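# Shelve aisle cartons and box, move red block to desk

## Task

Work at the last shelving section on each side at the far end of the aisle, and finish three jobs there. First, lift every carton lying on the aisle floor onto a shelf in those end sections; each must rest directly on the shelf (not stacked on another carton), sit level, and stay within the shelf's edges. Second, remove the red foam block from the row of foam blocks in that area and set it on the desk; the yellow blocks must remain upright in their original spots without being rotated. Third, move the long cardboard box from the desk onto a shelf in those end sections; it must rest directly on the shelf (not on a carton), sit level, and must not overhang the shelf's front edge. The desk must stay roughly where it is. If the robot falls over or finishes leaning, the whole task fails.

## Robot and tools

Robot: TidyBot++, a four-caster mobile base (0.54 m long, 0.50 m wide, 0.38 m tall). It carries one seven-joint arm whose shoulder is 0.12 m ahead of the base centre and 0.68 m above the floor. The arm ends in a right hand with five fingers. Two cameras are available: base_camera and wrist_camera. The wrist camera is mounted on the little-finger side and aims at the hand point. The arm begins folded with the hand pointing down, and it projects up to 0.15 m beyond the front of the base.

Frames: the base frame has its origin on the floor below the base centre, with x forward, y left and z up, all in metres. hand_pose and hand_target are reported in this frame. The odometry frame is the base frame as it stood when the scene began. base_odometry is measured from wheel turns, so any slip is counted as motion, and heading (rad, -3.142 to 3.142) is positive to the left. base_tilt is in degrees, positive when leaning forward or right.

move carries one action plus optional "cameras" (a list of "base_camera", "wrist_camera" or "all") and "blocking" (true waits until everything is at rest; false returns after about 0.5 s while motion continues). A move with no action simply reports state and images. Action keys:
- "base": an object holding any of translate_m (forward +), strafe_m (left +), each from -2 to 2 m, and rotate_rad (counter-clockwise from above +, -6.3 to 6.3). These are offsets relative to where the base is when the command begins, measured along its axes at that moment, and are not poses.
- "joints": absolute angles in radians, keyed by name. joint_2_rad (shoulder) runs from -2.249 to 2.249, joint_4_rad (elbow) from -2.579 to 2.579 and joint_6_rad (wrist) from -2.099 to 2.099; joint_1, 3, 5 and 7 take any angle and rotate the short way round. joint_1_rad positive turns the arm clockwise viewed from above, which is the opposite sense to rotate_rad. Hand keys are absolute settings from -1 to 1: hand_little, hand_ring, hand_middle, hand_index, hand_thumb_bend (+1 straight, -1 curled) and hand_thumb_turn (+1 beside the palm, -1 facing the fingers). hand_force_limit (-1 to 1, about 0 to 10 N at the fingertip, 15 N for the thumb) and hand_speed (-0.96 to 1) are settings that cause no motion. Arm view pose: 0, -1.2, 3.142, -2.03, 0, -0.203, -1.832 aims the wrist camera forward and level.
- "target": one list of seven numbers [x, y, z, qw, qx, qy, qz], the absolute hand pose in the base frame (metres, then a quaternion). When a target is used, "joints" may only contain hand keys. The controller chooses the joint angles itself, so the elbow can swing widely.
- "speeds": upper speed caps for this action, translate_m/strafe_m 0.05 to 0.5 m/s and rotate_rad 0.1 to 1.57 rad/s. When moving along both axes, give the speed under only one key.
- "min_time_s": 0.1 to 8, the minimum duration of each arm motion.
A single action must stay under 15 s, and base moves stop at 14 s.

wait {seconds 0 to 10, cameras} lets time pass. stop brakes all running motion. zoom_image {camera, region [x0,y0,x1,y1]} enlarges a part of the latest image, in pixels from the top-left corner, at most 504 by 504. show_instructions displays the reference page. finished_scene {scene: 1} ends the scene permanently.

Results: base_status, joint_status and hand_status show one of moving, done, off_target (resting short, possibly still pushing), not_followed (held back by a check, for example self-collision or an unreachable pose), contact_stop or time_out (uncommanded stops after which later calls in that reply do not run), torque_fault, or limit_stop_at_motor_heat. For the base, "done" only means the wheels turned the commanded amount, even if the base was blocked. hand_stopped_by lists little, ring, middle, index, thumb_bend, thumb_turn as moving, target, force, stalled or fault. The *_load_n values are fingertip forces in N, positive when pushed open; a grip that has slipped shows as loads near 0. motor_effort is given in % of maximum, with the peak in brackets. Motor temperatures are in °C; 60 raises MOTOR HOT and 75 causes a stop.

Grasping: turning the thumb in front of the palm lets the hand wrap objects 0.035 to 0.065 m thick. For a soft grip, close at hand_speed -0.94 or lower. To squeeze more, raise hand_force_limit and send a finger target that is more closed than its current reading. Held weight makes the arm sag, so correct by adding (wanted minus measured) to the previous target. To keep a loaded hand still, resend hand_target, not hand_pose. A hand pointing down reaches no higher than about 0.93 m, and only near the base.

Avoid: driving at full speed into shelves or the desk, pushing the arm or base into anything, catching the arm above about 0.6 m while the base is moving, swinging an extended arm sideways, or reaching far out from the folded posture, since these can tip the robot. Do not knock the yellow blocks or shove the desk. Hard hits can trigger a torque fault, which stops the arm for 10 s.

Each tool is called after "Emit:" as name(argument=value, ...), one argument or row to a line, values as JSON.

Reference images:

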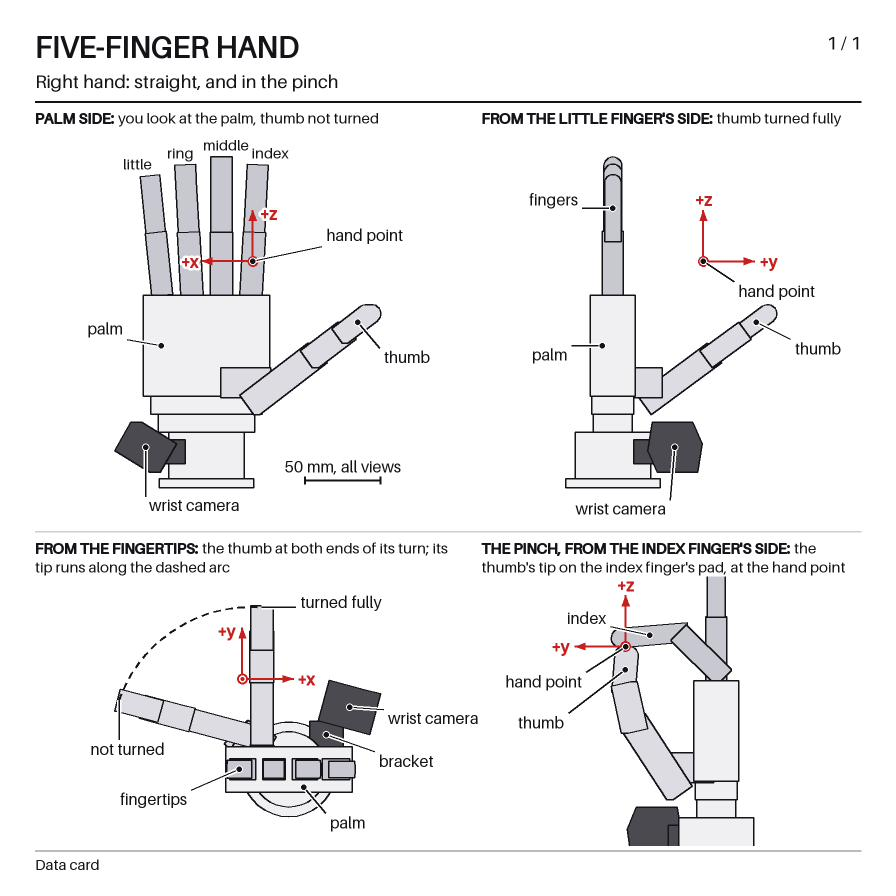

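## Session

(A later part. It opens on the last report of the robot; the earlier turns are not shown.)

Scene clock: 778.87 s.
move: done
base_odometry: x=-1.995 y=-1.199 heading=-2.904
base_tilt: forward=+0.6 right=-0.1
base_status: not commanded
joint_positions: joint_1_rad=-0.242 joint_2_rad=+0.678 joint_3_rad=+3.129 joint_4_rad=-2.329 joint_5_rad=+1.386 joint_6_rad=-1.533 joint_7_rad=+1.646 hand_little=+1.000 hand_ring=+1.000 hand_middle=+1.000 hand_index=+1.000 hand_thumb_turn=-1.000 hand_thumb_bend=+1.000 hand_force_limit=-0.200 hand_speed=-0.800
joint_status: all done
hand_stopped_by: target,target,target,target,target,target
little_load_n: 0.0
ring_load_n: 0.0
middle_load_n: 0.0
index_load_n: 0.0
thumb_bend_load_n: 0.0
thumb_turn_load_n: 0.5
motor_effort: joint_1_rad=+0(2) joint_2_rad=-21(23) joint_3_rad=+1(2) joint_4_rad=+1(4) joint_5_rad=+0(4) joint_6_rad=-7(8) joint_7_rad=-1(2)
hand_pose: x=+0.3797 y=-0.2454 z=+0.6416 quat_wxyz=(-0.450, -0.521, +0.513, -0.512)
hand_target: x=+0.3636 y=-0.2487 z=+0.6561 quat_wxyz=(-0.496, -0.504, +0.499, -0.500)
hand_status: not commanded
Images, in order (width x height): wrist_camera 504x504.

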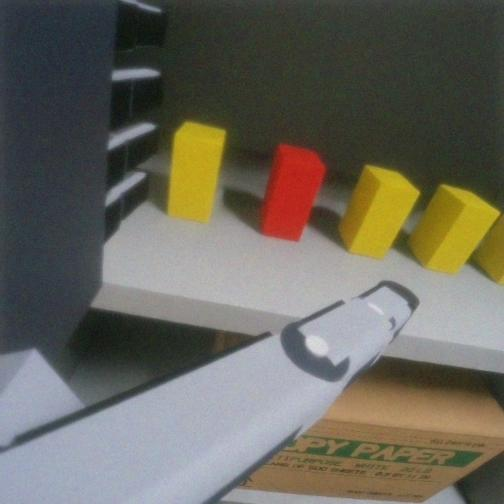

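Emit:
move(
  joints={"joint_1_rad":0.145,"joint_2_rad":0.865,"joint_3_rad":3.142,"joint_4_rad":-2.34,"joint_5_rad":1.745,"joint_6_rad":-1.63,"joint_7_rad":1.485},
  min_time_s=4,
  cameras=["wrist_camera"],
)

Emit:
zoom_image(
  camera="wrist_camera",
  region=[100, 60, 460, 420],
)

Scene clock: 809.13 s.
move: done
base_odometry: x=-1.995 y=-1.199 heading=-2.904
base_tilt: forward=+0.6 right=-0.1
base_status: not commanded
joint_positions: joint_1_rad=+0.131 joint_2_rad=+0.833 joint_3_rad=+3.129 joint_4_rad=-2.329 joint_5_rad=+1.705 joint_6_rad=-1.565 joint_7_rad=+1.526 hand_little=+1.000 hand_ring=+1.000 hand_middle=+1.000 hand_index=+1.000 hand_thumb_turn=-1.000 hand_thumb_bend=+1.000 hand_force_limit=-0.200 hand_speed=-0.800
joint_status: all done
hand_stopped_by: target,target,target,target,target,target
little_load_n: 0.0
ring_load_n: 0.0
middle_load_n: 0.0
index_load_n: 0.0
thumb_bend_load_n: 0.0
thumb_turn_load_n: 0.5
motor_effort: joint_1_rad=+1(2) joint_2_rad=-24(24) joint_3_rad=+2(3) joint_4_rad=+0(2) joint_5_rad=+0(1) joint_6_rad=-7(8) joint_7_rad=-1(2)
hand_pose: x=+0.3652 y=-0.3582 z=+0.6125 quat_wxyz=(-0.487, -0.501, +0.508, -0.504)
hand_target: x=+0.3670 y=-0.3675 z=+0.6244 quat_wxyz=(-0.498, -0.490, +0.486, -0.526)
hand_status: not commanded
Images, in order (width x height): wrist_camera 504x504.

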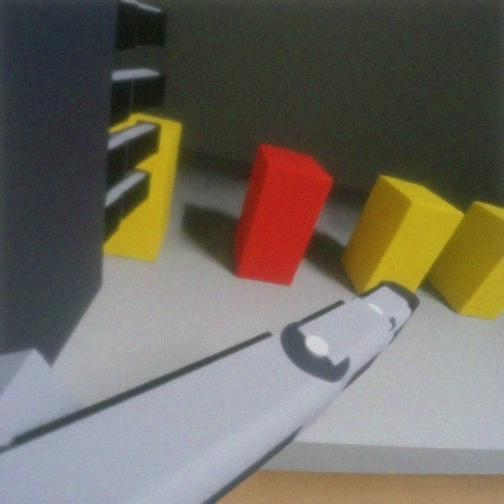

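Scaled by 1.400 from the camera's image (finer frame: 720x720).

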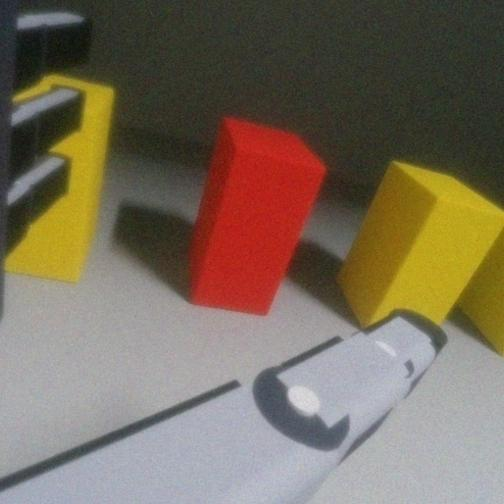

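Emit:
move(
  base={"translate_m":-0.031},
  speeds={"translate_m":0.05},
  joints={"hand_thumb_bend":0.7},
  cameras=["wrist_camera"],
)

Scene clock: 858.27 s.
move: done
base_odometry: x=-1.964 y=-1.192 heading=-2.904
base_tilt: forward=+0.6 right=-0.1
base_status: done
joint_positions: joint_1_rad=+0.132 joint_2_rad=+0.835 joint_3_rad=+3.129 joint_4_rad=-2.330 joint_5_rad=+1.707 joint_6_rad=-1.566 joint_7_rad=+1.525 hand_little=+1.000 hand_ring=+1.000 hand_middle=+1.000 hand_index=+1.000 hand_thumb_turn=-1.000 hand_thumb_bend=+0.700 hand_force_limit=-0.200 hand_speed=-0.800
joint_status: all done
hand_stopped_by: target,target,target,target,target,target
little_load_n: -0.5
ring_load_n: 0.0
middle_load_n: 0.0
index_load_n: 0.0
thumb_bend_load_n: 0.0
thumb_turn_load_n: 0.5
motor_effort: joint_1_rad=+0(1) joint_2_rad=-24(25) joint_3_rad=+2(2) joint_4_rad=+0(1) joint_5_rad=+0(1) joint_6_rad=-7(7) joint_7_rad=-1(1)
hand_pose: x=+0.3654 y=-0.3586 z=+0.6124 quat_wxyz=(-0.487, -0.501, +0.507, -0.504)
hand_target: x=+0.3670 y=-0.3675 z=+0.6244 quat_wxyz=(-0.498, -0.490, +0.486, -0.526)
hand_status: not commanded
Images, in order (width x height): wrist_camera 504x504.

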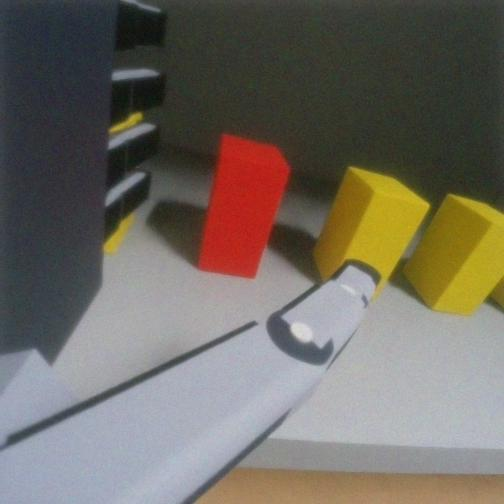

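Emit:
move(
  joints={"joint_1_rad":0.288,"joint_2_rad":0.909,"joint_3_rad":3.142,"joint_4_rad":-2.27,"joint_5_rad":1.885,"joint_6_rad":-1.63,"joint_7_rad":1.58},
  min_time_s=4,
  cameras=["wrist_camera"],
)

Scene clock: 869.73 s.
move: done
base_odometry: x=-1.964 y=-1.192 heading=-2.904
base_tilt: forward=+0.6 right=-0.1
base_status: not commanded
joint_positions: joint_1_rad=+0.273 joint_2_rad=+0.875 joint_3_rad=+3.129 joint_4_rad=-2.286 joint_5_rad=+1.845 joint_6_rad=-1.566 joint_7_rad=+1.539 hand_little=+1.000 hand_ring=+1.000 hand_middle=+1.000 hand_index=+1.000 hand_thumb_turn=-1.000 hand_thumb_bend=+0.700 hand_force_limit=-0.200 hand_speed=-0.800
joint_status: all done
hand_stopped_by: target,target,target,target,target,target
little_load_n: 0.0
ring_load_n: 0.0
middle_load_n: 0.0
index_load_n: 0.0
thumb_bend_load_n: 0.0
thumb_turn_load_n: 0.5
motor_effort: joint_1_rad=+0(2) joint_2_rad=-25(26) joint_3_rad=+2(3) joint_4_rad=+1(2) joint_5_rad=-1(2) joint_6_rad=-6(9) joint_7_rad=-1(3)
hand_pose: x=+0.3678 y=-0.4035 z=+0.5992 quat_wxyz=(-0.489, -0.504, +0.506, -0.501)
hand_target: x=+0.3734 y=-0.4147 z=+0.6136 quat_wxyz=(-0.516, -0.505, +0.470, -0.507)
hand_status: not commanded
Images, in order (width x height): wrist_camera 504x504.

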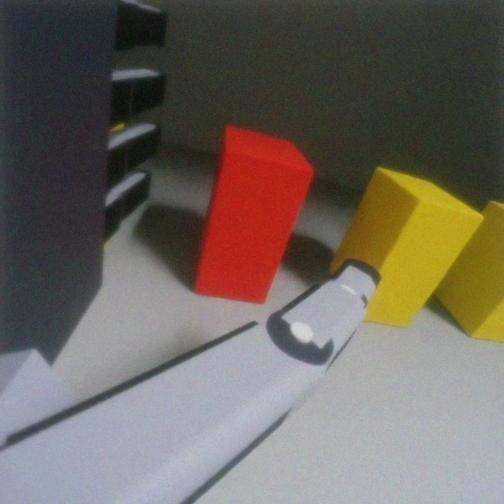

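Emit:
move(
  joints={"joint_1_rad":0.428,"joint_2_rad":0.93,"joint_3_rad":3.142,"joint_4_rad":-2.20,"joint_5_rad":2.024,"joint_6_rad":-1.63,"joint_7_rad":1.63},
  min_time_s=5,
  cameras=["wrist_camera"],
)

Scene clock: 878.93 s.
move: done
base_odometry: x=-1.964 y=-1.192 heading=-2.904
base_tilt: forward=+0.6 right=-0.1
base_status: not commanded
joint_positions: joint_1_rad=+0.413 joint_2_rad=+0.895 joint_3_rad=+3.129 joint_4_rad=-2.217 joint_5_rad=+1.984 joint_6_rad=-1.566 joint_7_rad=+1.589 hand_little=+1.000 hand_ring=+1.000 hand_middle=+1.000 hand_index=+1.000 hand_thumb_turn=-1.000 hand_thumb_bend=+0.700 hand_force_limit=-0.200 hand_speed=-0.800
joint_status: all done
hand_stopped_by: target,target,target,target,target,target
little_load_n: 0.0
ring_load_n: 0.0
middle_load_n: 0.0
index_load_n: 0.0
thumb_bend_load_n: 0.0
thumb_turn_load_n: 0.0
motor_effort: joint_1_rad=+1(2) joint_2_rad=-27(28) joint_3_rad=+2(3) joint_4_rad=+2(3) joint_5_rad=+0(1) joint_6_rad=-8(8) joint_7_rad=-1(2)
hand_pose: x=+0.3723 y=-0.4541 z=+0.5987 quat_wxyz=(-0.494, -0.499, +0.502, -0.505)
hand_target: x=+0.3755 y=-0.4653 z=+0.6120 quat_wxyz=(-0.522, -0.501, +0.466, -0.509)
hand_status: not commanded
Images, in order (width x height): wrist_camera 504x504.

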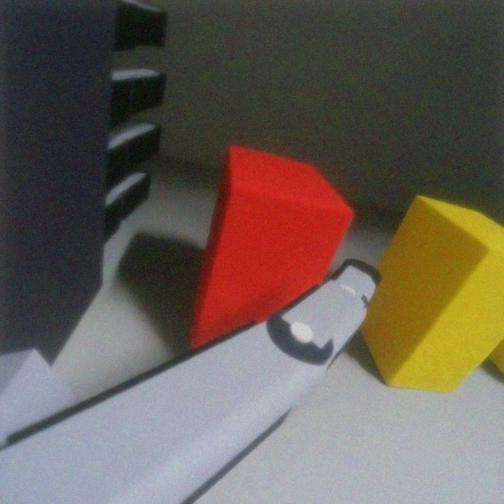

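Emit:
move(
  joints={"hand_speed":-0.9,"hand_force_limit":-0.5,"hand_index":-0.3,"hand_middle":-0.3,"hand_thumb_bend":0.2},
  cameras=["wrist_camera"],
)

Scene clock: 889.87 s.
move: off_target
base_odometry: x=-1.964 y=-1.192 heading=-2.904
base_tilt: forward=+0.6 right=-0.1
base_status: not commanded
joint_positions: joint_1_rad=+0.413 joint_2_rad=+0.895 joint_3_rad=+3.129 joint_4_rad=-2.216 joint_5_rad=+1.986 joint_6_rad=-1.567 joint_7_rad=+1.590 hand_little=+1.000 hand_ring=+1.000 hand_middle=-0.192 hand_index=-0.285 hand_thumb_turn=-1.000 hand_thumb_bend=+0.201 hand_force_limit=-0.500 hand_speed=-0.900
joint_status: hand_middle off_target (ended at -0.192, target -0.300); the others done
hand_stopped_by: target,target,force,force,target,target
little_load_n: 0.0
ring_load_n: 0.0
middle_load_n: 1.0
index_load_n: 3.0
thumb_bend_load_n: 2.0
thumb_turn_load_n: 0.0
motor_effort: joint_1_rad=+1(1) joint_2_rad=-27(27) joint_3_rad=+2(2) joint_4_rad=+2(2) joint_5_rad=+0(1) joint_6_rad=-7(8) joint_7_rad=+0(1)
hand_pose: x=+0.3731 y=-0.4543 z=+0.5991 quat_wxyz=(-0.494, -0.499, +0.501, -0.505)
hand_target: x=+0.3755 y=-0.4653 z=+0.6120 quat_wxyz=(-0.522, -0.501, +0.466, -0.509)
hand_status: not commanded
Images, in order (width x height): wrist_camera 504x504.

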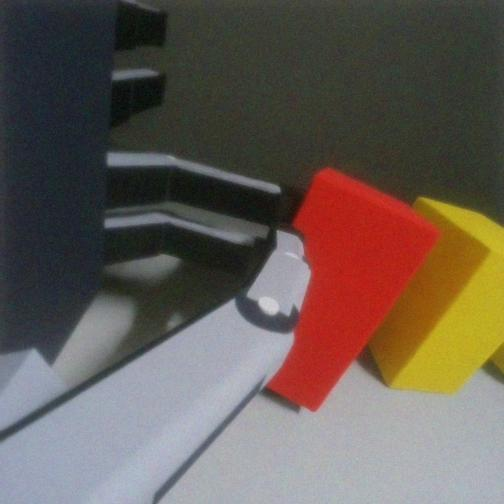

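Emit:
zoom_image(
  camera="wrist_camera",
  region=[230, 140, 504, 440],
)

Scaled by 1.680 from the camera's image (finer frame: 720x720).

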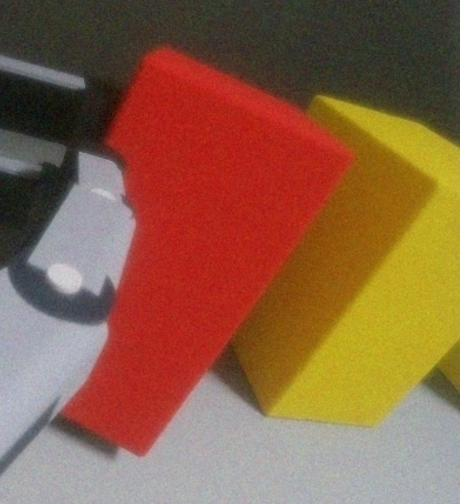

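Emit:
move(
  joints={"hand_index":1,"hand_middle":1},
  cameras=["wrist_camera"],
)

Scene clock: 945.87 s.
move: done
base_odometry: x=-1.964 y=-1.192 heading=-2.904
base_tilt: forward=+0.6 right=-0.1
base_status: not commanded
joint_positions: joint_1_rad=+0.413 joint_2_rad=+0.896 joint_3_rad=+3.129 joint_4_rad=-2.216 joint_5_rad=+1.986 joint_6_rad=-1.567 joint_7_rad=+1.590 hand_little=+1.000 hand_ring=+1.000 hand_middle=+1.000 hand_index=+1.000 hand_thumb_turn=-1.000 hand_thumb_bend=+0.200 hand_force_limit=-0.500 hand_speed=-0.900
joint_status: all done
hand_stopped_by: target,target,target,target,target,target
little_load_n: 0.0
ring_load_n: 0.0
middle_load_n: 0.0
index_load_n: 0.0
thumb_bend_load_n: 0.0
thumb_turn_load_n: 0.0
motor_effort: joint_1_rad=+0(1) joint_2_rad=-27(27) joint_3_rad=+2(2) joint_4_rad=+2(2) joint_5_rad=-1(1) joint_6_rad=-7(8) joint_7_rad=+0(1)
hand_pose: x=+0.3732 y=-0.4544 z=+0.5990 quat_wxyz=(-0.494, -0.499, +0.501, -0.506)
hand_target: x=+0.3755 y=-0.4653 z=+0.6120 quat_wxyz=(-0.522, -0.501, +0.466, -0.509)
hand_status: not commanded
Images, in order (width x height): wrist_camera 504x504.

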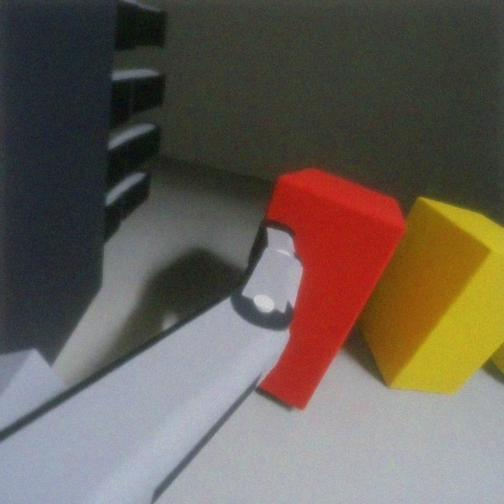

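Emit:
move(
  joints={"joint_1_rad":0.12,"joint_2_rad":0.80,"joint_3_rad":3.142,"joint_4_rad":-2.345,"joint_5_rad":1.67,"joint_6_rad":-1.60,"joint_7_rad":1.49},
  min_time_s=5,
  cameras=["wrist_camera"],
)

Emit:
zoom_image(
  camera="wrist_camera",
  region=[150, 100, 430, 380],
)

Scene clock: 954.07 s.
move: done
base_odometry: x=-1.964 y=-1.192 heading=-2.904
base_tilt: forward=+0.6 right=+0.0
base_status: not commanded
joint_positions: joint_1_rad=+0.135 joint_2_rad=+0.827 joint_3_rad=+3.129 joint_4_rad=-2.329 joint_5_rad=+1.710 joint_6_rad=-1.567 joint_7_rad=+1.531 hand_little=+1.000 hand_ring=+1.000 hand_middle=+1.000 hand_index=+1.000 hand_thumb_turn=-1.000 hand_thumb_bend=+0.200 hand_force_limit=-0.500 hand_speed=-0.900
joint_status: all done
hand_stopped_by: target,target,target,target,target,target
little_load_n: 0.0
ring_load_n: 0.0
middle_load_n: 0.0
index_load_n: 0.0
thumb_bend_load_n: 0.0
thumb_turn_load_n: 0.0
motor_effort: joint_1_rad=+0(2) joint_2_rad=-23(28) joint_3_rad=+2(3) joint_4_rad=+0(3) joint_5_rad=-1(2) joint_6_rad=-7(9) joint_7_rad=-1(2)
hand_pose: x=+0.3663 y=-0.3595 z=+0.6155 quat_wxyz=(-0.486, -0.500, +0.507, -0.506)
hand_target: x=+0.3530 y=-0.3568 z=+0.6346 quat_wxyz=(-0.493, -0.468, +0.516, -0.521)
hand_status: not commanded
Images, in order (width x height): wrist_camera 504x504.

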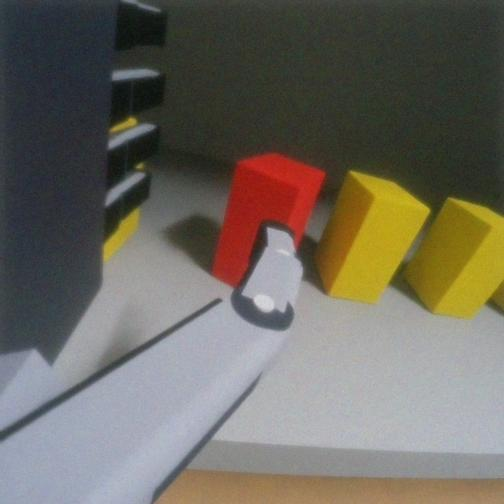

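Scaled by 1.800 from the camera's image (finer frame: 720x720).

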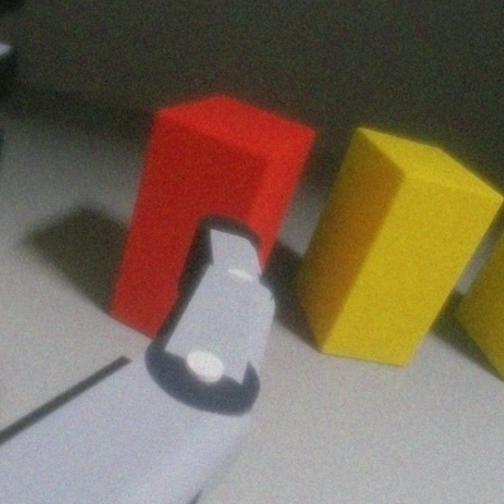

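Emit:
move(
  joints={"joint_1_rad":-0.20,"joint_2_rad":0.72,"joint_3_rad":3.142,"joint_4_rad":-2.32,"joint_5_rad":1.45,"joint_6_rad":-1.60,"joint_7_rad":1.62,"hand_thumb_bend":0.55,"hand_index":0.6,"hand_middle":0.6},
  min_time_s=4,
)

Emit:
move(
  base={"translate_m":-0.10},
  speeds={"translate_m":0.1},
)

Emit:
move(
  joints={"joint_1_rad":0.07,"joint_2_rad":0.90,"joint_3_rad":3.142,"joint_4_rad":-2.36,"joint_5_rad":1.90,"joint_6_rad":-1.68,"joint_7_rad":1.42},
  min_time_s=4,
  cameras=["wrist_camera"],
)

Emit:
zoom_image(
  camera="wrist_camera",
  region=[100, 80, 460, 440],
)

Scene clock: 1018.57 s.
move: done
base_odometry: x=-1.964 y=-1.192 heading=-2.904
base_tilt: forward=+0.6 right=-0.1
base_status: not commanded
joint_positions: joint_1_rad=-0.186 joint_2_rad=+0.746 joint_3_rad=+3.129 joint_4_rad=-2.329 joint_5_rad=+1.490 joint_6_rad=-1.567 joint_7_rad=+1.579 hand_little=+1.000 hand_ring=+1.000 hand_middle=+0.600 hand_index=+0.600 hand_thumb_turn=-1.000 hand_thumb_bend=+0.550 hand_force_limit=-0.500 hand_speed=-0.900
joint_status: all done
hand_stopped_by: target,target,target,target,target,target
little_load_n: 0.0
ring_load_n: 0.0
middle_load_n: 0.0
index_load_n: 0.0
thumb_bend_load_n: 0.0
thumb_turn_load_n: 0.0
motor_effort: joint_1_rad=+0(2) joint_2_rad=-22(25) joint_3_rad=+2(3) joint_4_rad=+1(2) joint_5_rad=+0(1) joint_6_rad=-6(8) joint_7_rad=-1(2)
hand_pose: x=+0.3979 y=-0.2657 z=+0.6374 quat_wxyz=(-0.451, -0.519, +0.490, -0.536)
hand_target: x=+0.3880 y=-0.2638 z=+0.6570 quat_wxyz=(-0.471, -0.502, +0.490, -0.536)
hand_status: not commanded
pictures: none

Scene clock: 1020.20 s.
move: done
base_odometry: x=-1.867 y=-1.168 heading=-2.905
base_tilt: forward=+0.6 right=-0.1
base_status: done
joint_positions: joint_1_rad=-0.186 joint_2_rad=+0.742 joint_3_rad=+3.129 joint_4_rad=-2.328 joint_5_rad=+1.485 joint_6_rad=-1.567 joint_7_rad=+1.579 hand_little=+1.000 hand_ring=+1.000 hand_middle=+0.600 hand_index=+0.600 hand_thumb_turn=-1.000 hand_thumb_bend=+0.550 hand_force_limit=-0.500 hand_speed=-0.900
joint_status: not commanded
hand_stopped_by: target,target,target,target,target,target
little_load_n: 0.0
ring_load_n: 0.0
middle_load_n: 0.0
index_load_n: 0.0
thumb_bend_load_n: 0.0
thumb_turn_load_n: 0.0
motor_effort: joint_1_rad=+0(1) joint_2_rad=-21(23) joint_3_rad=+2(2) joint_4_rad=+1(2) joint_5_rad=+0(1) joint_6_rad=-7(7) joint_7_rad=-1(1)
hand_pose: x=+0.3970 y=-0.2654 z=+0.6382 quat_wxyz=(-0.451, -0.517, +0.492, -0.536)
hand_target: x=+0.3880 y=-0.2638 z=+0.6570 quat_wxyz=(-0.471, -0.502, +0.490, -0.536)
hand_status: not commanded
pictures: none

Scene clock: 1024.50 s.
move: done
base_odometry: x=-1.867 y=-1.168 heading=-2.905
base_tilt: forward=+0.6 right=-0.1
base_status: not commanded
joint_positions: joint_1_rad=+0.056 joint_2_rad=+0.868 joint_3_rad=+3.129 joint_4_rad=-2.343 joint_5_rad=+1.860 joint_6_rad=-1.615 joint_7_rad=+1.461 hand_little=+1.000 hand_ring=+1.000 hand_middle=+0.600 hand_index=+0.600 hand_thumb_turn=-1.000 hand_thumb_bend=+0.550 hand_force_limit=-0.500 hand_speed=-0.900
joint_status: all done
hand_stopped_by: target,target,target,target,target,target
little_load_n: 0.0
ring_load_n: 0.0
middle_load_n: 0.0
index_load_n: 0.0
thumb_bend_load_n: 0.0
thumb_turn_load_n: 0.5
motor_effort: joint_1_rad=+0(2) joint_2_rad=-24(25) joint_3_rad=+2(3) joint_4_rad=+0(2) joint_5_rad=-1(2) joint_6_rad=-7(8) joint_7_rad=-1(2)
hand_pose: x=+0.4382 y=-0.3401 z=+0.6116 quat_wxyz=(-0.426, -0.543, +0.445, -0.571)
hand_target: x=+0.4396 y=-0.3473 z=+0.6209 quat_wxyz=(-0.432, -0.534, +0.423, -0.590)
hand_status: not commanded
Images, in order (width x height): wrist_camera 504x504.

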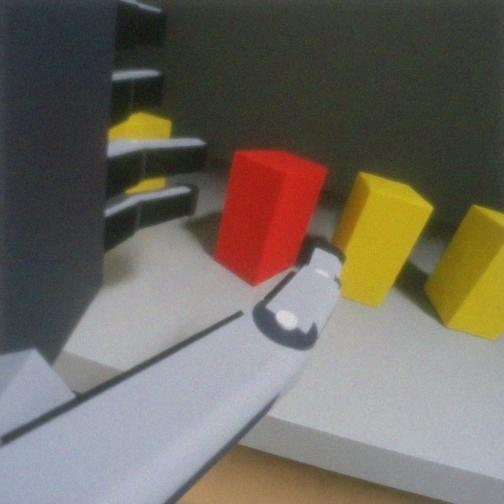

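Scaled by 1.400 from the camera's image (finer frame: 720x720).

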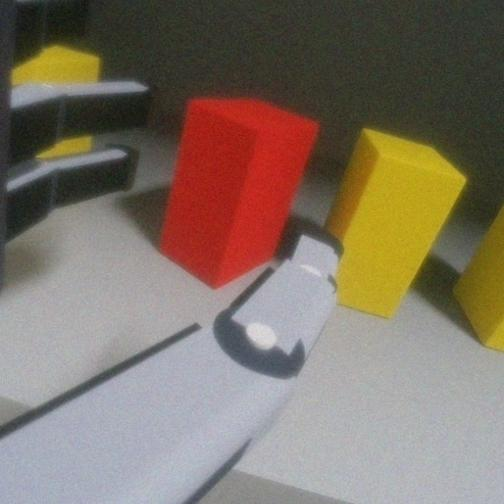

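Emit:
wait(
  seconds=0,
  cameras=["wrist_camera"],
)

Scene clock: 1044.47 s.
base_odometry: x=-1.867 y=-1.168 heading=-2.905
base_tilt: forward=+0.6 right=-0.1
base_status: not commanded
joint_positions: joint_1_rad=+0.056 joint_2_rad=+0.868 joint_3_rad=+3.129 joint_4_rad=-2.343 joint_5_rad=+1.860 joint_6_rad=-1.615 joint_7_rad=+1.460 hand_little=+1.000 hand_ring=+1.000 hand_middle=+0.600 hand_index=+0.600 hand_thumb_turn=-1.000 hand_thumb_bend=+0.550 hand_force_limit=-0.500 hand_speed=-0.900
joint_status: all done
hand_stopped_by: target,target,target,target,target,target
little_load_n: 0.0
ring_load_n: 0.0
middle_load_n: 0.0
index_load_n: 0.0
thumb_bend_load_n: 0.0
thumb_turn_load_n: 0.5
motor_effort: joint_1_rad=+1(2) joint_2_rad=-24(25) joint_3_rad=+2(3) joint_4_rad=+0(2) joint_5_rad=-1(2) joint_6_rad=-7(8) joint_7_rad=+0(2)
hand_pose: x=+0.4383 y=-0.3401 z=+0.6116 quat_wxyz=(-0.426, -0.543, +0.445, -0.571)
hand_target: x=+0.4396 y=-0.3473 z=+0.6209 quat_wxyz=(-0.432, -0.534, +0.423, -0.590)
hand_status: not commanded
Images, in order (width x height): wrist_camera 504x504.

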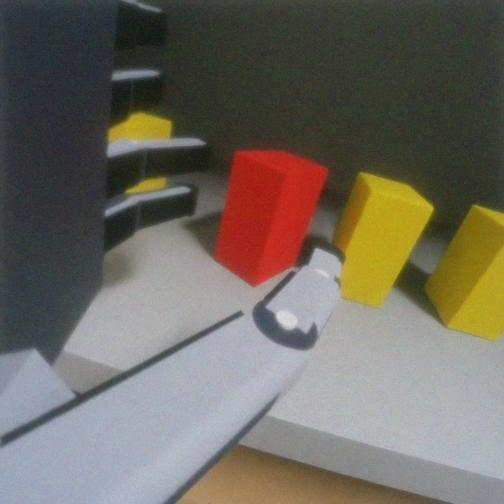

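Emit:
move(
  joints={"joint_1_rad": 0.145, "joint_2_rad": 0.939, "joint_3_rad": 3.14, "joint_4_rad": -2.37, "joint_5_rad": 2.0, "joint_6_rad": -1.68, "joint_7_rad": 1.43},
  min_time_s=3,
  cameras=["wrist_camera"],
)

Scene clock: 1053.63 s.
move: done
base_odometry: x=-1.867 y=-1.168 heading=-2.905
base_tilt: forward=+0.6 right=+0.0
base_status: not commanded
joint_positions: joint_1_rad=+0.129 joint_2_rad=+0.906 joint_3_rad=+3.129 joint_4_rad=-2.353 joint_5_rad=+1.960 joint_6_rad=-1.615 joint_7_rad=+1.460 hand_little=+1.000 hand_ring=+1.000 hand_middle=+0.600 hand_index=+0.600 hand_thumb_turn=-1.000 hand_thumb_bend=+0.550 hand_force_limit=-0.500 hand_speed=-0.900
joint_status: all done
hand_stopped_by: target,target,target,target,target,target
little_load_n: 0.0
ring_load_n: 0.0
middle_load_n: 0.0
index_load_n: 0.0
thumb_bend_load_n: 0.0
thumb_turn_load_n: 0.5
motor_effort: joint_1_rad=+1(1) joint_2_rad=-25(26) joint_3_rad=+2(3) joint_4_rad=+0(1) joint_5_rad=-1(3) joint_6_rad=-7(9) joint_7_rad=-1(2)
hand_pose: x=+0.4387 y=-0.3605 z=+0.5953 quat_wxyz=(-0.425, -0.564, +0.432, -0.561)
hand_target: x=+0.4395 y=-0.3668 z=+0.6023 quat_wxyz=(-0.432, -0.560, +0.410, -0.577)
hand_status: not commanded
Images, in order (width x height): wrist_camera 504x504.

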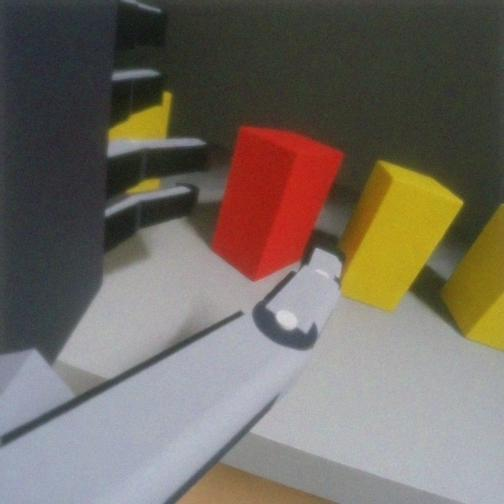

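Emit:
move(
  joints={"joint_1_rad": 0.258, "joint_2_rad": 0.951, "joint_3_rad": 3.15, "joint_4_rad": -2.287, "joint_5_rad": 2.114, "joint_6_rad": -1.66, "joint_7_rad": 1.54},
  min_time_s=3,
  cameras=["wrist_camera"],
)

Scene clock: 1100.67 s.
move: done
base_odometry: x=-1.867 y=-1.168 heading=-2.905
base_tilt: forward=+0.6 right=-0.1
base_status: not commanded
joint_positions: joint_1_rad=+0.243 joint_2_rad=+0.917 joint_3_rad=+3.129 joint_4_rad=-2.303 joint_5_rad=+2.074 joint_6_rad=-1.615 joint_7_rad=+1.499 hand_little=+1.000 hand_ring=+1.000 hand_middle=+0.600 hand_index=+0.600 hand_thumb_turn=-1.000 hand_thumb_bend=+0.550 hand_force_limit=-0.500 hand_speed=-0.900
joint_status: all done
hand_stopped_by: target,target,target,target,target,target
little_load_n: 0.0
ring_load_n: 0.0
middle_load_n: 0.0
index_load_n: 0.0
thumb_bend_load_n: 0.0
thumb_turn_load_n: 0.0
motor_effort: joint_1_rad=+1(2) joint_2_rad=-26(27) joint_3_rad=+2(3) joint_4_rad=+1(2) joint_5_rad=-1(2) joint_6_rad=-7(8) joint_7_rad=-1(2)
hand_pose: x=+0.4477 y=-0.3971 z=+0.5928 quat_wxyz=(-0.426, -0.561, +0.431, -0.564)
hand_target: x=+0.4521 y=-0.4080 z=+0.6003 quat_wxyz=(-0.449, -0.564, +0.399, -0.566)
hand_status: not commanded
Images, in order (width x height): wrist_camera 504x504.

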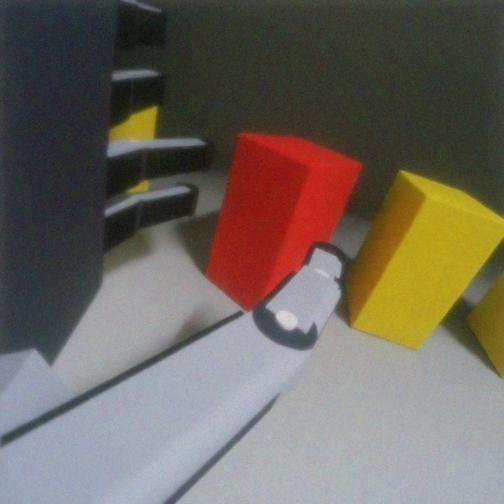

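Emit:
move(
  joints={"joint_1_rad": 0.345, "joint_2_rad": 0.965, "joint_3_rad": 3.15, "joint_4_rad": -2.23, "joint_5_rad": 2.20, "joint_6_rad": -1.63, "joint_7_rad": 1.575},
  min_time_s=3,
  cameras=["wrist_camera"],
)

Scene clock: 1112.97 s.
move: done
base_odometry: x=-1.867 y=-1.168 heading=-2.905
base_tilt: forward=+0.6 right=-0.1
base_status: not commanded
joint_positions: joint_1_rad=+0.330 joint_2_rad=+0.930 joint_3_rad=+3.129 joint_4_rad=-2.247 joint_5_rad=+2.160 joint_6_rad=-1.615 joint_7_rad=+1.534 hand_little=+1.000 hand_ring=+1.000 hand_middle=+0.600 hand_index=+0.600 hand_thumb_turn=-1.000 hand_thumb_bend=+0.550 hand_force_limit=-0.500 hand_speed=-0.900
joint_status: all done
hand_stopped_by: target,target,target,target,target,target
little_load_n: 0.0
ring_load_n: 0.0
middle_load_n: 0.0
index_load_n: 0.0
thumb_bend_load_n: 0.5
thumb_turn_load_n: 0.0
motor_effort: joint_1_rad=+0(2) joint_2_rad=-27(28) joint_3_rad=+1(3) joint_4_rad=+2(3) joint_5_rad=-1(2) joint_6_rad=-7(8) joint_7_rad=-1(2)
hand_pose: x=+0.4563 y=-0.4288 z=+0.5933 quat_wxyz=(-0.429, -0.555, +0.429, -0.570)
hand_target: x=+0.4585 y=-0.4397 z=+0.5905 quat_wxyz=(-0.447, -0.566, +0.403, -0.563)
hand_status: not commanded
Images, in order (width x height): wrist_camera 504x504.

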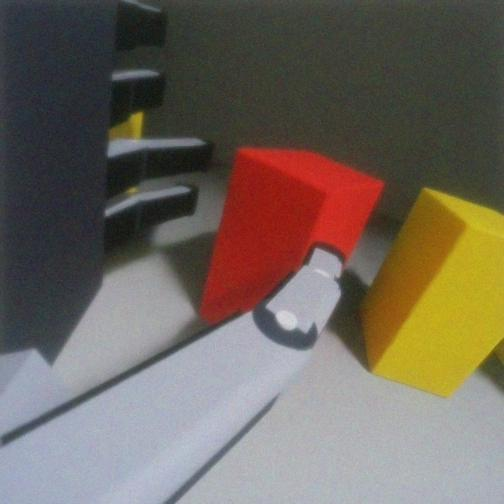

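Emit:
move(
  joints={"joint_1_rad": 0.383, "joint_2_rad": 0.971, "joint_3_rad": 3.15, "joint_4_rad": -2.222, "joint_5_rad": 2.238, "joint_6_rad": -1.63, "joint_7_rad": 1.592},
  min_time_s=3,
  cameras=["wrist_camera"],
)

Scene clock: 1123.50 s.
move: done
base_odometry: x=-1.867 y=-1.168 heading=-2.905
base_tilt: forward=+0.6 right=-0.1
base_status: not commanded
joint_positions: joint_1_rad=+0.367 joint_2_rad=+0.936 joint_3_rad=+3.129 joint_4_rad=-2.239 joint_5_rad=+2.198 joint_6_rad=-1.615 joint_7_rad=+1.551 hand_little=+1.000 hand_ring=+1.000 hand_middle=+0.600 hand_index=+0.600 hand_thumb_turn=-1.000 hand_thumb_bend=+0.550 hand_force_limit=-0.500 hand_speed=-0.900
joint_status: all done
hand_stopped_by: target,target,target,target,target,target
little_load_n: 0.0
ring_load_n: 0.0
middle_load_n: 0.0
index_load_n: 0.0
thumb_bend_load_n: 0.0
thumb_turn_load_n: 0.5
motor_effort: joint_1_rad=+0(2) joint_2_rad=-28(28) joint_3_rad=+1(3) joint_4_rad=+2(3) joint_5_rad=-1(2) joint_6_rad=-7(8) joint_7_rad=+0(2)
hand_pose: x=+0.4538 y=-0.4411 z=+0.5922 quat_wxyz=(-0.433, -0.558, +0.425, -0.567)
hand_target: x=+0.4555 y=-0.4522 z=+0.5891 quat_wxyz=(-0.451, -0.569, +0.399, -0.560)
hand_status: not commanded
Images, in order (width x height): wrist_camera 504x504.

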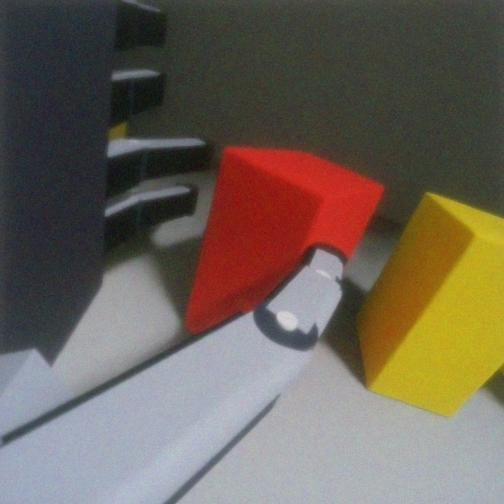

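Emit:
move(
  joints={"hand_index": -0.25, "hand_middle": -0.25, "hand_force_limit": -0.55, "hand_speed": -0.93},
  cameras=["wrist_camera"],
)

Scene clock: 1130.97 s.
move: off_target
base_odometry: x=-1.867 y=-1.168 heading=-2.905
base_tilt: forward=+0.6 right=-0.1
base_status: not commanded
joint_positions: joint_1_rad=+0.367 joint_2_rad=+0.937 joint_3_rad=+3.129 joint_4_rad=-2.238 joint_5_rad=+2.199 joint_6_rad=-1.615 joint_7_rad=+1.552 hand_little=+1.000 hand_ring=+1.000 hand_middle=+0.181 hand_index=+0.155 hand_thumb_turn=-1.000 hand_thumb_bend=+0.551 hand_force_limit=-0.550 hand_speed=-0.930
joint_status: hand_middle off_target (ended at +0.181, target -0.250); hand_index off_target (ended at +0.155, target -0.250); the others done
hand_stopped_by: target,target,force,force,target,target
little_load_n: 0.0
ring_load_n: 0.0
middle_load_n: 1.5
index_load_n: 2.5
thumb_bend_load_n: 3.5
thumb_turn_load_n: 0.0
motor_effort: joint_1_rad=+1(1) joint_2_rad=-28(28) joint_3_rad=+1(2) joint_4_rad=+2(2) joint_5_rad=-1(1) joint_6_rad=-7(8) joint_7_rad=+0(1)
hand_pose: x=+0.4546 y=-0.4412 z=+0.5917 quat_wxyz=(-0.432, -0.558, +0.424, -0.567)
hand_target: x=+0.4555 y=-0.4522 z=+0.5891 quat_wxyz=(-0.451, -0.569, +0.399, -0.560)
hand_status: not commanded
Images, in order (width x height): wrist_camera 504x504.

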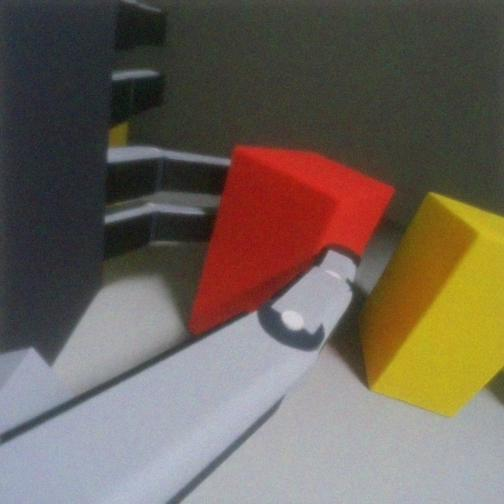

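Emit:
move(
  joints={"hand_index": -0.3, "hand_middle": -0.3, "hand_thumb_bend": 0.3, "hand_force_limit": -0.3, "hand_speed": -0.94},
)

Emit:
move(
  joints={"joint_1_rad": 0.383, "joint_2_rad": 0.935, "joint_3_rad": 3.15, "joint_4_rad": -2.222, "joint_5_rad": 2.238, "joint_6_rad": -1.63, "joint_7_rad": 1.592},
  min_time_s=2,
  cameras=["wrist_camera"],
)

Scene clock: 1135.83 s.
move: off_target
base_odometry: x=-1.867 y=-1.168 heading=-2.905
base_tilt: forward=+0.6 right=-0.1
base_status: not commanded
joint_positions: joint_1_rad=+0.367 joint_2_rad=+0.937 joint_3_rad=+3.129 joint_4_rad=-2.238 joint_5_rad=+2.199 joint_6_rad=-1.615 joint_7_rad=+1.552 hand_little=+1.000 hand_ring=+1.000 hand_middle=+0.165 hand_index=+0.139 hand_thumb_turn=-1.000 hand_thumb_bend=+0.548 hand_force_limit=-0.300 hand_speed=-0.940
joint_status: hand_middle off_target (ended at +0.165, target -0.300); hand_index off_target (ended at +0.139, target -0.300); hand_thumb_bend off_target (ended at +0.548, target +0.300); the others done
hand_stopped_by: target,target,force,force,force,target
little_load_n: 0.0
ring_load_n: 0.0
middle_load_n: 4.0
index_load_n: 4.0
thumb_bend_load_n: 6.5
thumb_turn_load_n: 0.0
motor_effort: joint_1_rad=+0(1) joint_2_rad=-27(28) joint_3_rad=+1(2) joint_4_rad=+2(2) joint_5_rad=+0(1) joint_6_rad=-7(7) joint_7_rad=+0(1)
hand_pose: x=+0.4546 y=-0.4412 z=+0.5917 quat_wxyz=(-0.432, -0.558, +0.424, -0.567)
hand_target: x=+0.4555 y=-0.4522 z=+0.5891 quat_wxyz=(-0.451, -0.569, +0.399, -0.560)
hand_status: not commanded
pictures: none

Scene clock: 1138.13 s.
move: done
base_odometry: x=-1.867 y=-1.168 heading=-2.905
base_tilt: forward=+0.6 right=-0.1
base_status: not commanded
joint_positions: joint_1_rad=+0.367 joint_2_rad=+0.937 joint_3_rad=+3.129 joint_4_rad=-2.238 joint_5_rad=+2.199 joint_6_rad=-1.615 joint_7_rad=+1.552 hand_little=+1.000 hand_ring=+1.000 hand_middle=+0.165 hand_index=+0.139 hand_thumb_turn=-1.000 hand_thumb_bend=+0.548 hand_force_limit=-0.300 hand_speed=-0.940
joint_status: all done
hand_stopped_by: target,target,force,force,force,target
little_load_n: 0.0
ring_load_n: 0.0
middle_load_n: 4.0
index_load_n: 3.5
thumb_bend_load_n: 6.5
thumb_turn_load_n: 0.0
motor_effort: joint_1_rad=+0(1) joint_2_rad=-28(29) joint_3_rad=+1(3) joint_4_rad=+2(3) joint_5_rad=-1(1) joint_6_rad=-7(8) joint_7_rad=-1(2)
hand_pose: x=+0.4546 y=-0.4412 z=+0.5917 quat_wxyz=(-0.432, -0.558, +0.424, -0.567)
hand_target: x=+0.4583 y=-0.4534 z=+0.6065 quat_wxyz=(-0.448, -0.557, +0.403, -0.572)
hand_status: not commanded
Images, in order (width x height): wrist_camera 504x504.

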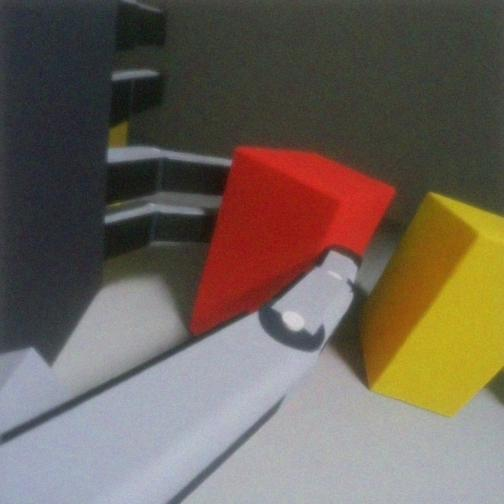

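Emit:
move(
  joints={"joint_1_rad": 0.383, "joint_2_rad": 0.875, "joint_3_rad": 3.15, "joint_4_rad": -2.222, "joint_5_rad": 2.238, "joint_6_rad": -1.63, "joint_7_rad": 1.592},
  min_time_s=3,
  cameras=["wrist_camera"],
)

Scene clock: 1145.33 s.
move: done
base_odometry: x=-1.867 y=-1.168 heading=-2.905
base_tilt: forward=+0.6 right=-0.1
base_status: not commanded
joint_positions: joint_1_rad=+0.367 joint_2_rad=+0.904 joint_3_rad=+3.129 joint_4_rad=-2.238 joint_5_rad=+2.199 joint_6_rad=-1.615 joint_7_rad=+1.552 hand_little=+1.000 hand_ring=+1.000 hand_middle=+0.165 hand_index=+0.139 hand_thumb_turn=-1.000 hand_thumb_bend=+0.548 hand_force_limit=-0.300 hand_speed=-0.940
joint_status: all done
hand_stopped_by: target,target,force,force,force,target
little_load_n: 0.0
ring_load_n: 0.0
middle_load_n: 4.0
index_load_n: 4.0
thumb_bend_load_n: 6.5
thumb_turn_load_n: 0.0
motor_effort: joint_1_rad=+1(2) joint_2_rad=-27(29) joint_3_rad=+2(3) joint_4_rad=+2(4) joint_5_rad=+0(2) joint_6_rad=-8(8) joint_7_rad=-1(2)
hand_pose: x=+0.4572 y=-0.4422 z=+0.6073 quat_wxyz=(-0.429, -0.547, +0.427, -0.578)
hand_target: x=+0.4616 y=-0.4547 z=+0.6356 quat_wxyz=(-0.442, -0.536, +0.409, -0.592)
hand_status: not commanded
Images, in order (width x height): wrist_camera 504x504.

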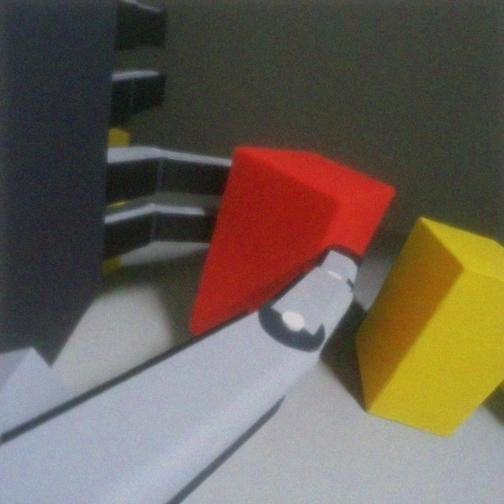

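Emit:
move(
  joints={"joint_1_rad": 0.383, "joint_2_rad": 0.84, "joint_3_rad": 3.15, "joint_4_rad": -2.222, "joint_5_rad": 2.238, "joint_6_rad": -1.63, "joint_7_rad": 1.592},
  min_time_s=2,
)

Emit:
move(
  joints={"joint_1_rad": 0.228, "joint_2_rad": 0.82, "joint_3_rad": 3.15, "joint_4_rad": -2.31, "joint_5_rad": 2.034, "joint_6_rad": -1.62, "joint_7_rad": 1.46},
  min_time_s=5,
  cameras=["wrist_camera"],
)

Scene clock: 1155.03 s.
move: done
base_odometry: x=-1.867 y=-1.168 heading=-2.905
base_tilt: forward=+0.6 right=-0.1
base_status: not commanded
joint_positions: joint_1_rad=+0.367 joint_2_rad=+0.869 joint_3_rad=+3.129 joint_4_rad=-2.238 joint_5_rad=+2.199 joint_6_rad=-1.615 joint_7_rad=+1.552 hand_little=+1.000 hand_ring=+1.000 hand_middle=+0.165 hand_index=+0.139 hand_thumb_turn=-1.000 hand_thumb_bend=+0.548 hand_force_limit=-0.300 hand_speed=-0.940
joint_status: all done
hand_stopped_by: target,target,force,force,force,target
little_load_n: 0.0
ring_load_n: 0.0
middle_load_n: 4.0
index_load_n: 4.0
thumb_bend_load_n: 6.5
thumb_turn_load_n: -0.5
motor_effort: joint_1_rad=+0(2) joint_2_rad=-27(29) joint_3_rad=+1(2) joint_4_rad=+3(4) joint_5_rad=+0(1) joint_6_rad=-7(9) joint_7_rad=-1(2)
hand_pose: x=+0.4593 y=-0.4430 z=+0.6239 quat_wxyz=(-0.426, -0.535, +0.431, -0.590)
hand_target: x=+0.4629 y=-0.4552 z=+0.6527 quat_wxyz=(-0.439, -0.523, +0.412, -0.603)
hand_status: not commanded
pictures: none

Scene clock: 1160.33 s.
move: done
base_odometry: x=-1.867 y=-1.168 heading=-2.905
base_tilt: forward=+0.6 right=-0.1
base_status: not commanded
joint_positions: joint_1_rad=+0.243 joint_2_rad=+0.849 joint_3_rad=+3.129 joint_4_rad=-2.294 joint_5_rad=+2.074 joint_6_rad=-1.615 joint_7_rad=+1.500 hand_little=+1.000 hand_ring=+1.000 hand_middle=+0.165 hand_index=+0.139 hand_thumb_turn=-1.000 hand_thumb_bend=+0.548 hand_force_limit=-0.300 hand_speed=-0.940
joint_status: all done
hand_stopped_by: target,target,force,force,force,target
little_load_n: 0.0
ring_load_n: 0.0
middle_load_n: 4.0
index_load_n: 4.0
thumb_bend_load_n: 6.5
thumb_turn_load_n: 0.0
motor_effort: joint_1_rad=+0(3) joint_2_rad=-25(28) joint_3_rad=+1(3) joint_4_rad=+2(4) joint_5_rad=+0(1) joint_6_rad=-7(8) joint_7_rad=+0(2)
hand_pose: x=+0.4556 y=-0.3993 z=+0.6219 quat_wxyz=(-0.415, -0.536, +0.441, -0.588)
hand_target: x=+0.4406 y=-0.3994 z=+0.6361 quat_wxyz=(-0.418, -0.511, +0.457, -0.596)
hand_status: not commanded
Images, in order (width x height): wrist_camera 504x504.

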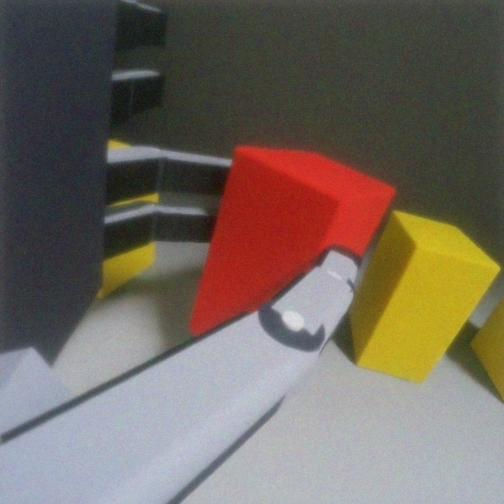

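Emit:
move(
  joints={"joint_1_rad": 0.06, "joint_2_rad": 0.79, "joint_3_rad": 3.15, "joint_4_rad": -2.355, "joint_5_rad": 1.84, "joint_6_rad": -1.62, "joint_7_rad": 1.44},
  min_time_s=5,
  cameras=["wrist_camera"],
)

Scene clock: 1168.70 s.
move: done
base_odometry: x=-1.867 y=-1.168 heading=-2.905
base_tilt: forward=+0.7 right=-0.1
base_status: not commanded
joint_positions: joint_1_rad=+0.075 joint_2_rad=+0.818 joint_3_rad=+3.129 joint_4_rad=-2.339 joint_5_rad=+1.880 joint_6_rad=-1.615 joint_7_rad=+1.480 hand_little=+1.000 hand_ring=+1.000 hand_middle=+0.165 hand_index=+0.139 hand_thumb_turn=-1.000 hand_thumb_bend=+0.548 hand_force_limit=-0.300 hand_speed=-0.940
joint_status: all done
hand_stopped_by: target,target,force,force,force,target
little_load_n: 0.0
ring_load_n: 0.0
middle_load_n: 4.0
index_load_n: 4.0
thumb_bend_load_n: 6.5
thumb_turn_load_n: 0.0
motor_effort: joint_1_rad=+0(2) joint_2_rad=-24(27) joint_3_rad=+2(3) joint_4_rad=+1(3) joint_5_rad=+0(2) joint_6_rad=-7(8) joint_7_rad=-1(2)
hand_pose: x=+0.4421 y=-0.3465 z=+0.6298 quat_wxyz=(-0.420, -0.531, +0.450, -0.583)
hand_target: x=+0.4267 y=-0.3471 z=+0.6429 quat_wxyz=(-0.422, -0.505, +0.467, -0.591)
hand_status: not commanded
Images, in order (width x height): wrist_camera 504x504.

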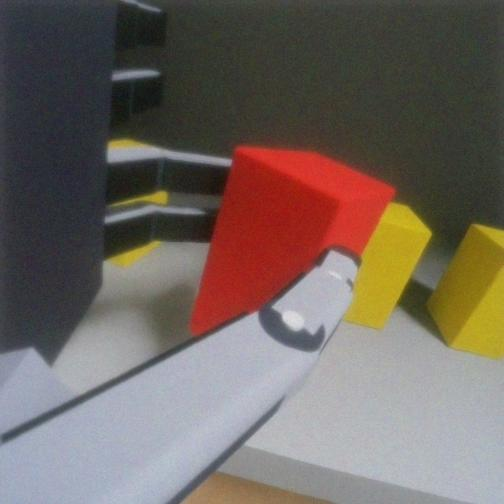

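Emit:
move(
  joints={"joint_1_rad": -0.227, "joint_2_rad": 0.72, "joint_3_rad": 3.14, "joint_4_rad": -2.33, "joint_5_rad": 1.36, "joint_6_rad": -1.6, "joint_7_rad": 1.68},
  min_time_s=6,
)

Emit:
move(
  joints={"joint_1_rad": -0.395, "joint_2_rad": 0.705, "joint_3_rad": 3.14, "joint_4_rad": -2.475, "joint_5_rad": 2.223, "joint_6_rad": -1.6, "joint_7_rad": 1.54},
  min_time_s=5,
  cameras=["all"],
)

Scene clock: 1179.93 s.
move: done
base_odometry: x=-1.867 y=-1.168 heading=-2.905
base_tilt: forward=+0.6 right=-0.1
base_status: not commanded
joint_positions: joint_1_rad=-0.212 joint_2_rad=+0.747 joint_3_rad=+3.129 joint_4_rad=-2.339 joint_5_rad=+1.400 joint_6_rad=-1.615 joint_7_rad=+1.639 hand_little=+1.000 hand_ring=+1.000 hand_middle=+0.165 hand_index=+0.139 hand_thumb_turn=-1.000 hand_thumb_bend=+0.548 hand_force_limit=-0.300 hand_speed=-0.940
joint_status: all done
hand_stopped_by: target,target,force,force,force,target
little_load_n: 0.0
ring_load_n: 0.0
middle_load_n: 4.0
index_load_n: 4.0
thumb_bend_load_n: 6.5
thumb_turn_load_n: 0.0
motor_effort: joint_1_rad=+0(2) joint_2_rad=-21(25) joint_3_rad=+2(3) joint_4_rad=+0(2) joint_5_rad=+0(1) joint_6_rad=-7(9) joint_7_rad=+0(2)
hand_pose: x=+0.3693 y=-0.2579 z=+0.6555 quat_wxyz=(-0.498, -0.508, +0.478, -0.515)
hand_target: x=+0.3609 y=-0.2530 z=+0.6583 quat_wxyz=(-0.503, -0.507, +0.489, -0.501)
hand_status: not commanded
pictures: none

Scene clock: 1185.23 s.
move: done
base_odometry: x=-1.867 y=-1.168 heading=-2.905
base_tilt: forward=+0.6 right=-0.1
base_status: not commanded
joint_positions: joint_1_rad=-0.380 joint_2_rad=+0.733 joint_3_rad=+3.129 joint_4_rad=-2.459 joint_5_rad=+2.183 joint_6_rad=-1.615 joint_7_rad=+1.580 hand_little=+1.000 hand_ring=+1.000 hand_middle=+0.165 hand_index=+0.139 hand_thumb_turn=-1.000 hand_thumb_bend=+0.548 hand_force_limit=-0.300 hand_speed=-0.940
joint_status: all done
hand_stopped_by: target,target,force,force,force,target
little_load_n: 0.0
ring_load_n: 0.0
middle_load_n: 3.5
index_load_n: 4.0
thumb_bend_load_n: 6.5
thumb_turn_load_n: 0.0
motor_effort: joint_1_rad=+0(2) joint_2_rad=-23(24) joint_3_rad=+1(3) joint_4_rad=+2(3) joint_5_rad=+0(2) joint_6_rad=-7(9) joint_7_rad=-1(2)
hand_pose: x=+0.6026 y=-0.1238 z=+0.6555 quat_wxyz=(-0.215, -0.680, +0.182, -0.677)
hand_target: x=+0.6082 y=-0.1116 z=+0.6589 quat_wxyz=(-0.183, -0.681, +0.182, -0.685)
hand_status: not commanded
pictures: base_camera, wrist_camera
Images, in order (width x height): base_camera 644x364, wrist_camera 504x504.

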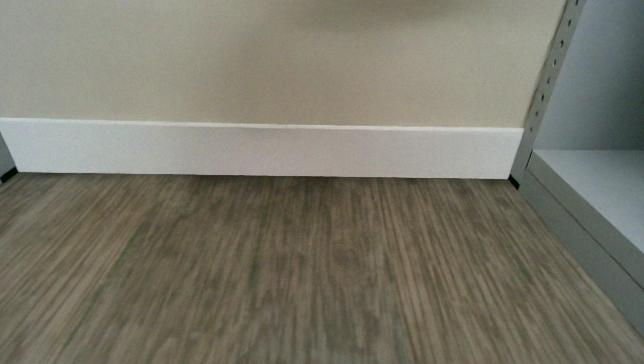

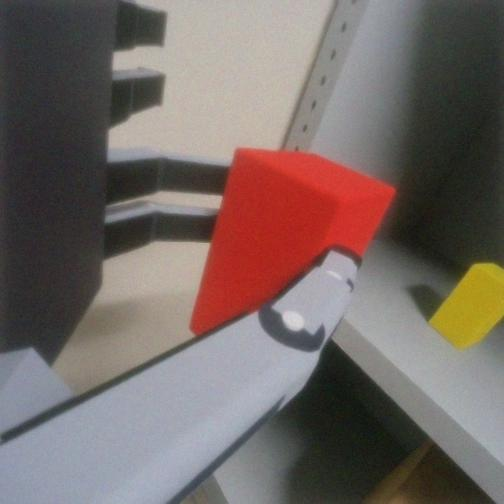

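Emit:
move(
  base={"translate_m": -1.9},
  speeds={"translate_m": 0.3},
  cameras=["all"],
)

Scene clock: 1198.57 s.
move: done
base_odometry: x=-0.020 y=-0.722 heading=-2.905
base_tilt: forward=+0.6 right=-0.1
base_status: done
joint_positions: joint_1_rad=-0.382 joint_2_rad=+0.727 joint_3_rad=+3.129 joint_4_rad=-2.465 joint_5_rad=+2.186 joint_6_rad=-1.615 joint_7_rad=+1.580 hand_little=+1.000 hand_ring=+1.000 hand_middle=+0.165 hand_index=+0.139 hand_thumb_turn=-1.000 hand_thumb_bend=+0.548 hand_force_limit=-0.300 hand_speed=-0.940
joint_status: not commanded
hand_stopped_by: target,target,force,force,force,target
little_load_n: 0.0
ring_load_n: 0.0
middle_load_n: 4.0
index_load_n: 4.0
thumb_bend_load_n: 6.5
thumb_turn_load_n: 0.0
motor_effort: joint_1_rad=+1(1) joint_2_rad=-23(24) joint_3_rad=+1(2) joint_4_rad=+2(3) joint_5_rad=-1(1) joint_6_rad=-7(8) joint_7_rad=-1(1)
hand_pose: x=+0.6018 y=-0.1230 z=+0.6571 quat_wxyz=(-0.213, -0.681, +0.180, -0.678)
hand_target: x=+0.6082 y=-0.1116 z=+0.6589 quat_wxyz=(-0.183, -0.681, +0.182, -0.685)
hand_status: not commanded
pictures: base_camera, wrist_camera
Images, in order (width x height): base_camera 644x364, wrist_camera 504x504.

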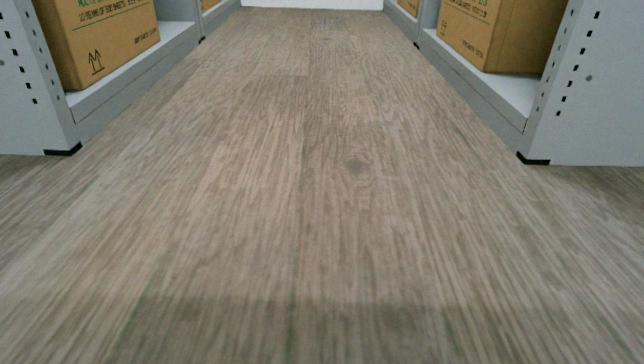

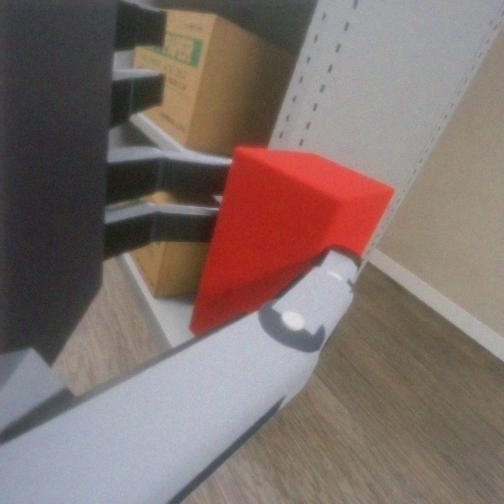

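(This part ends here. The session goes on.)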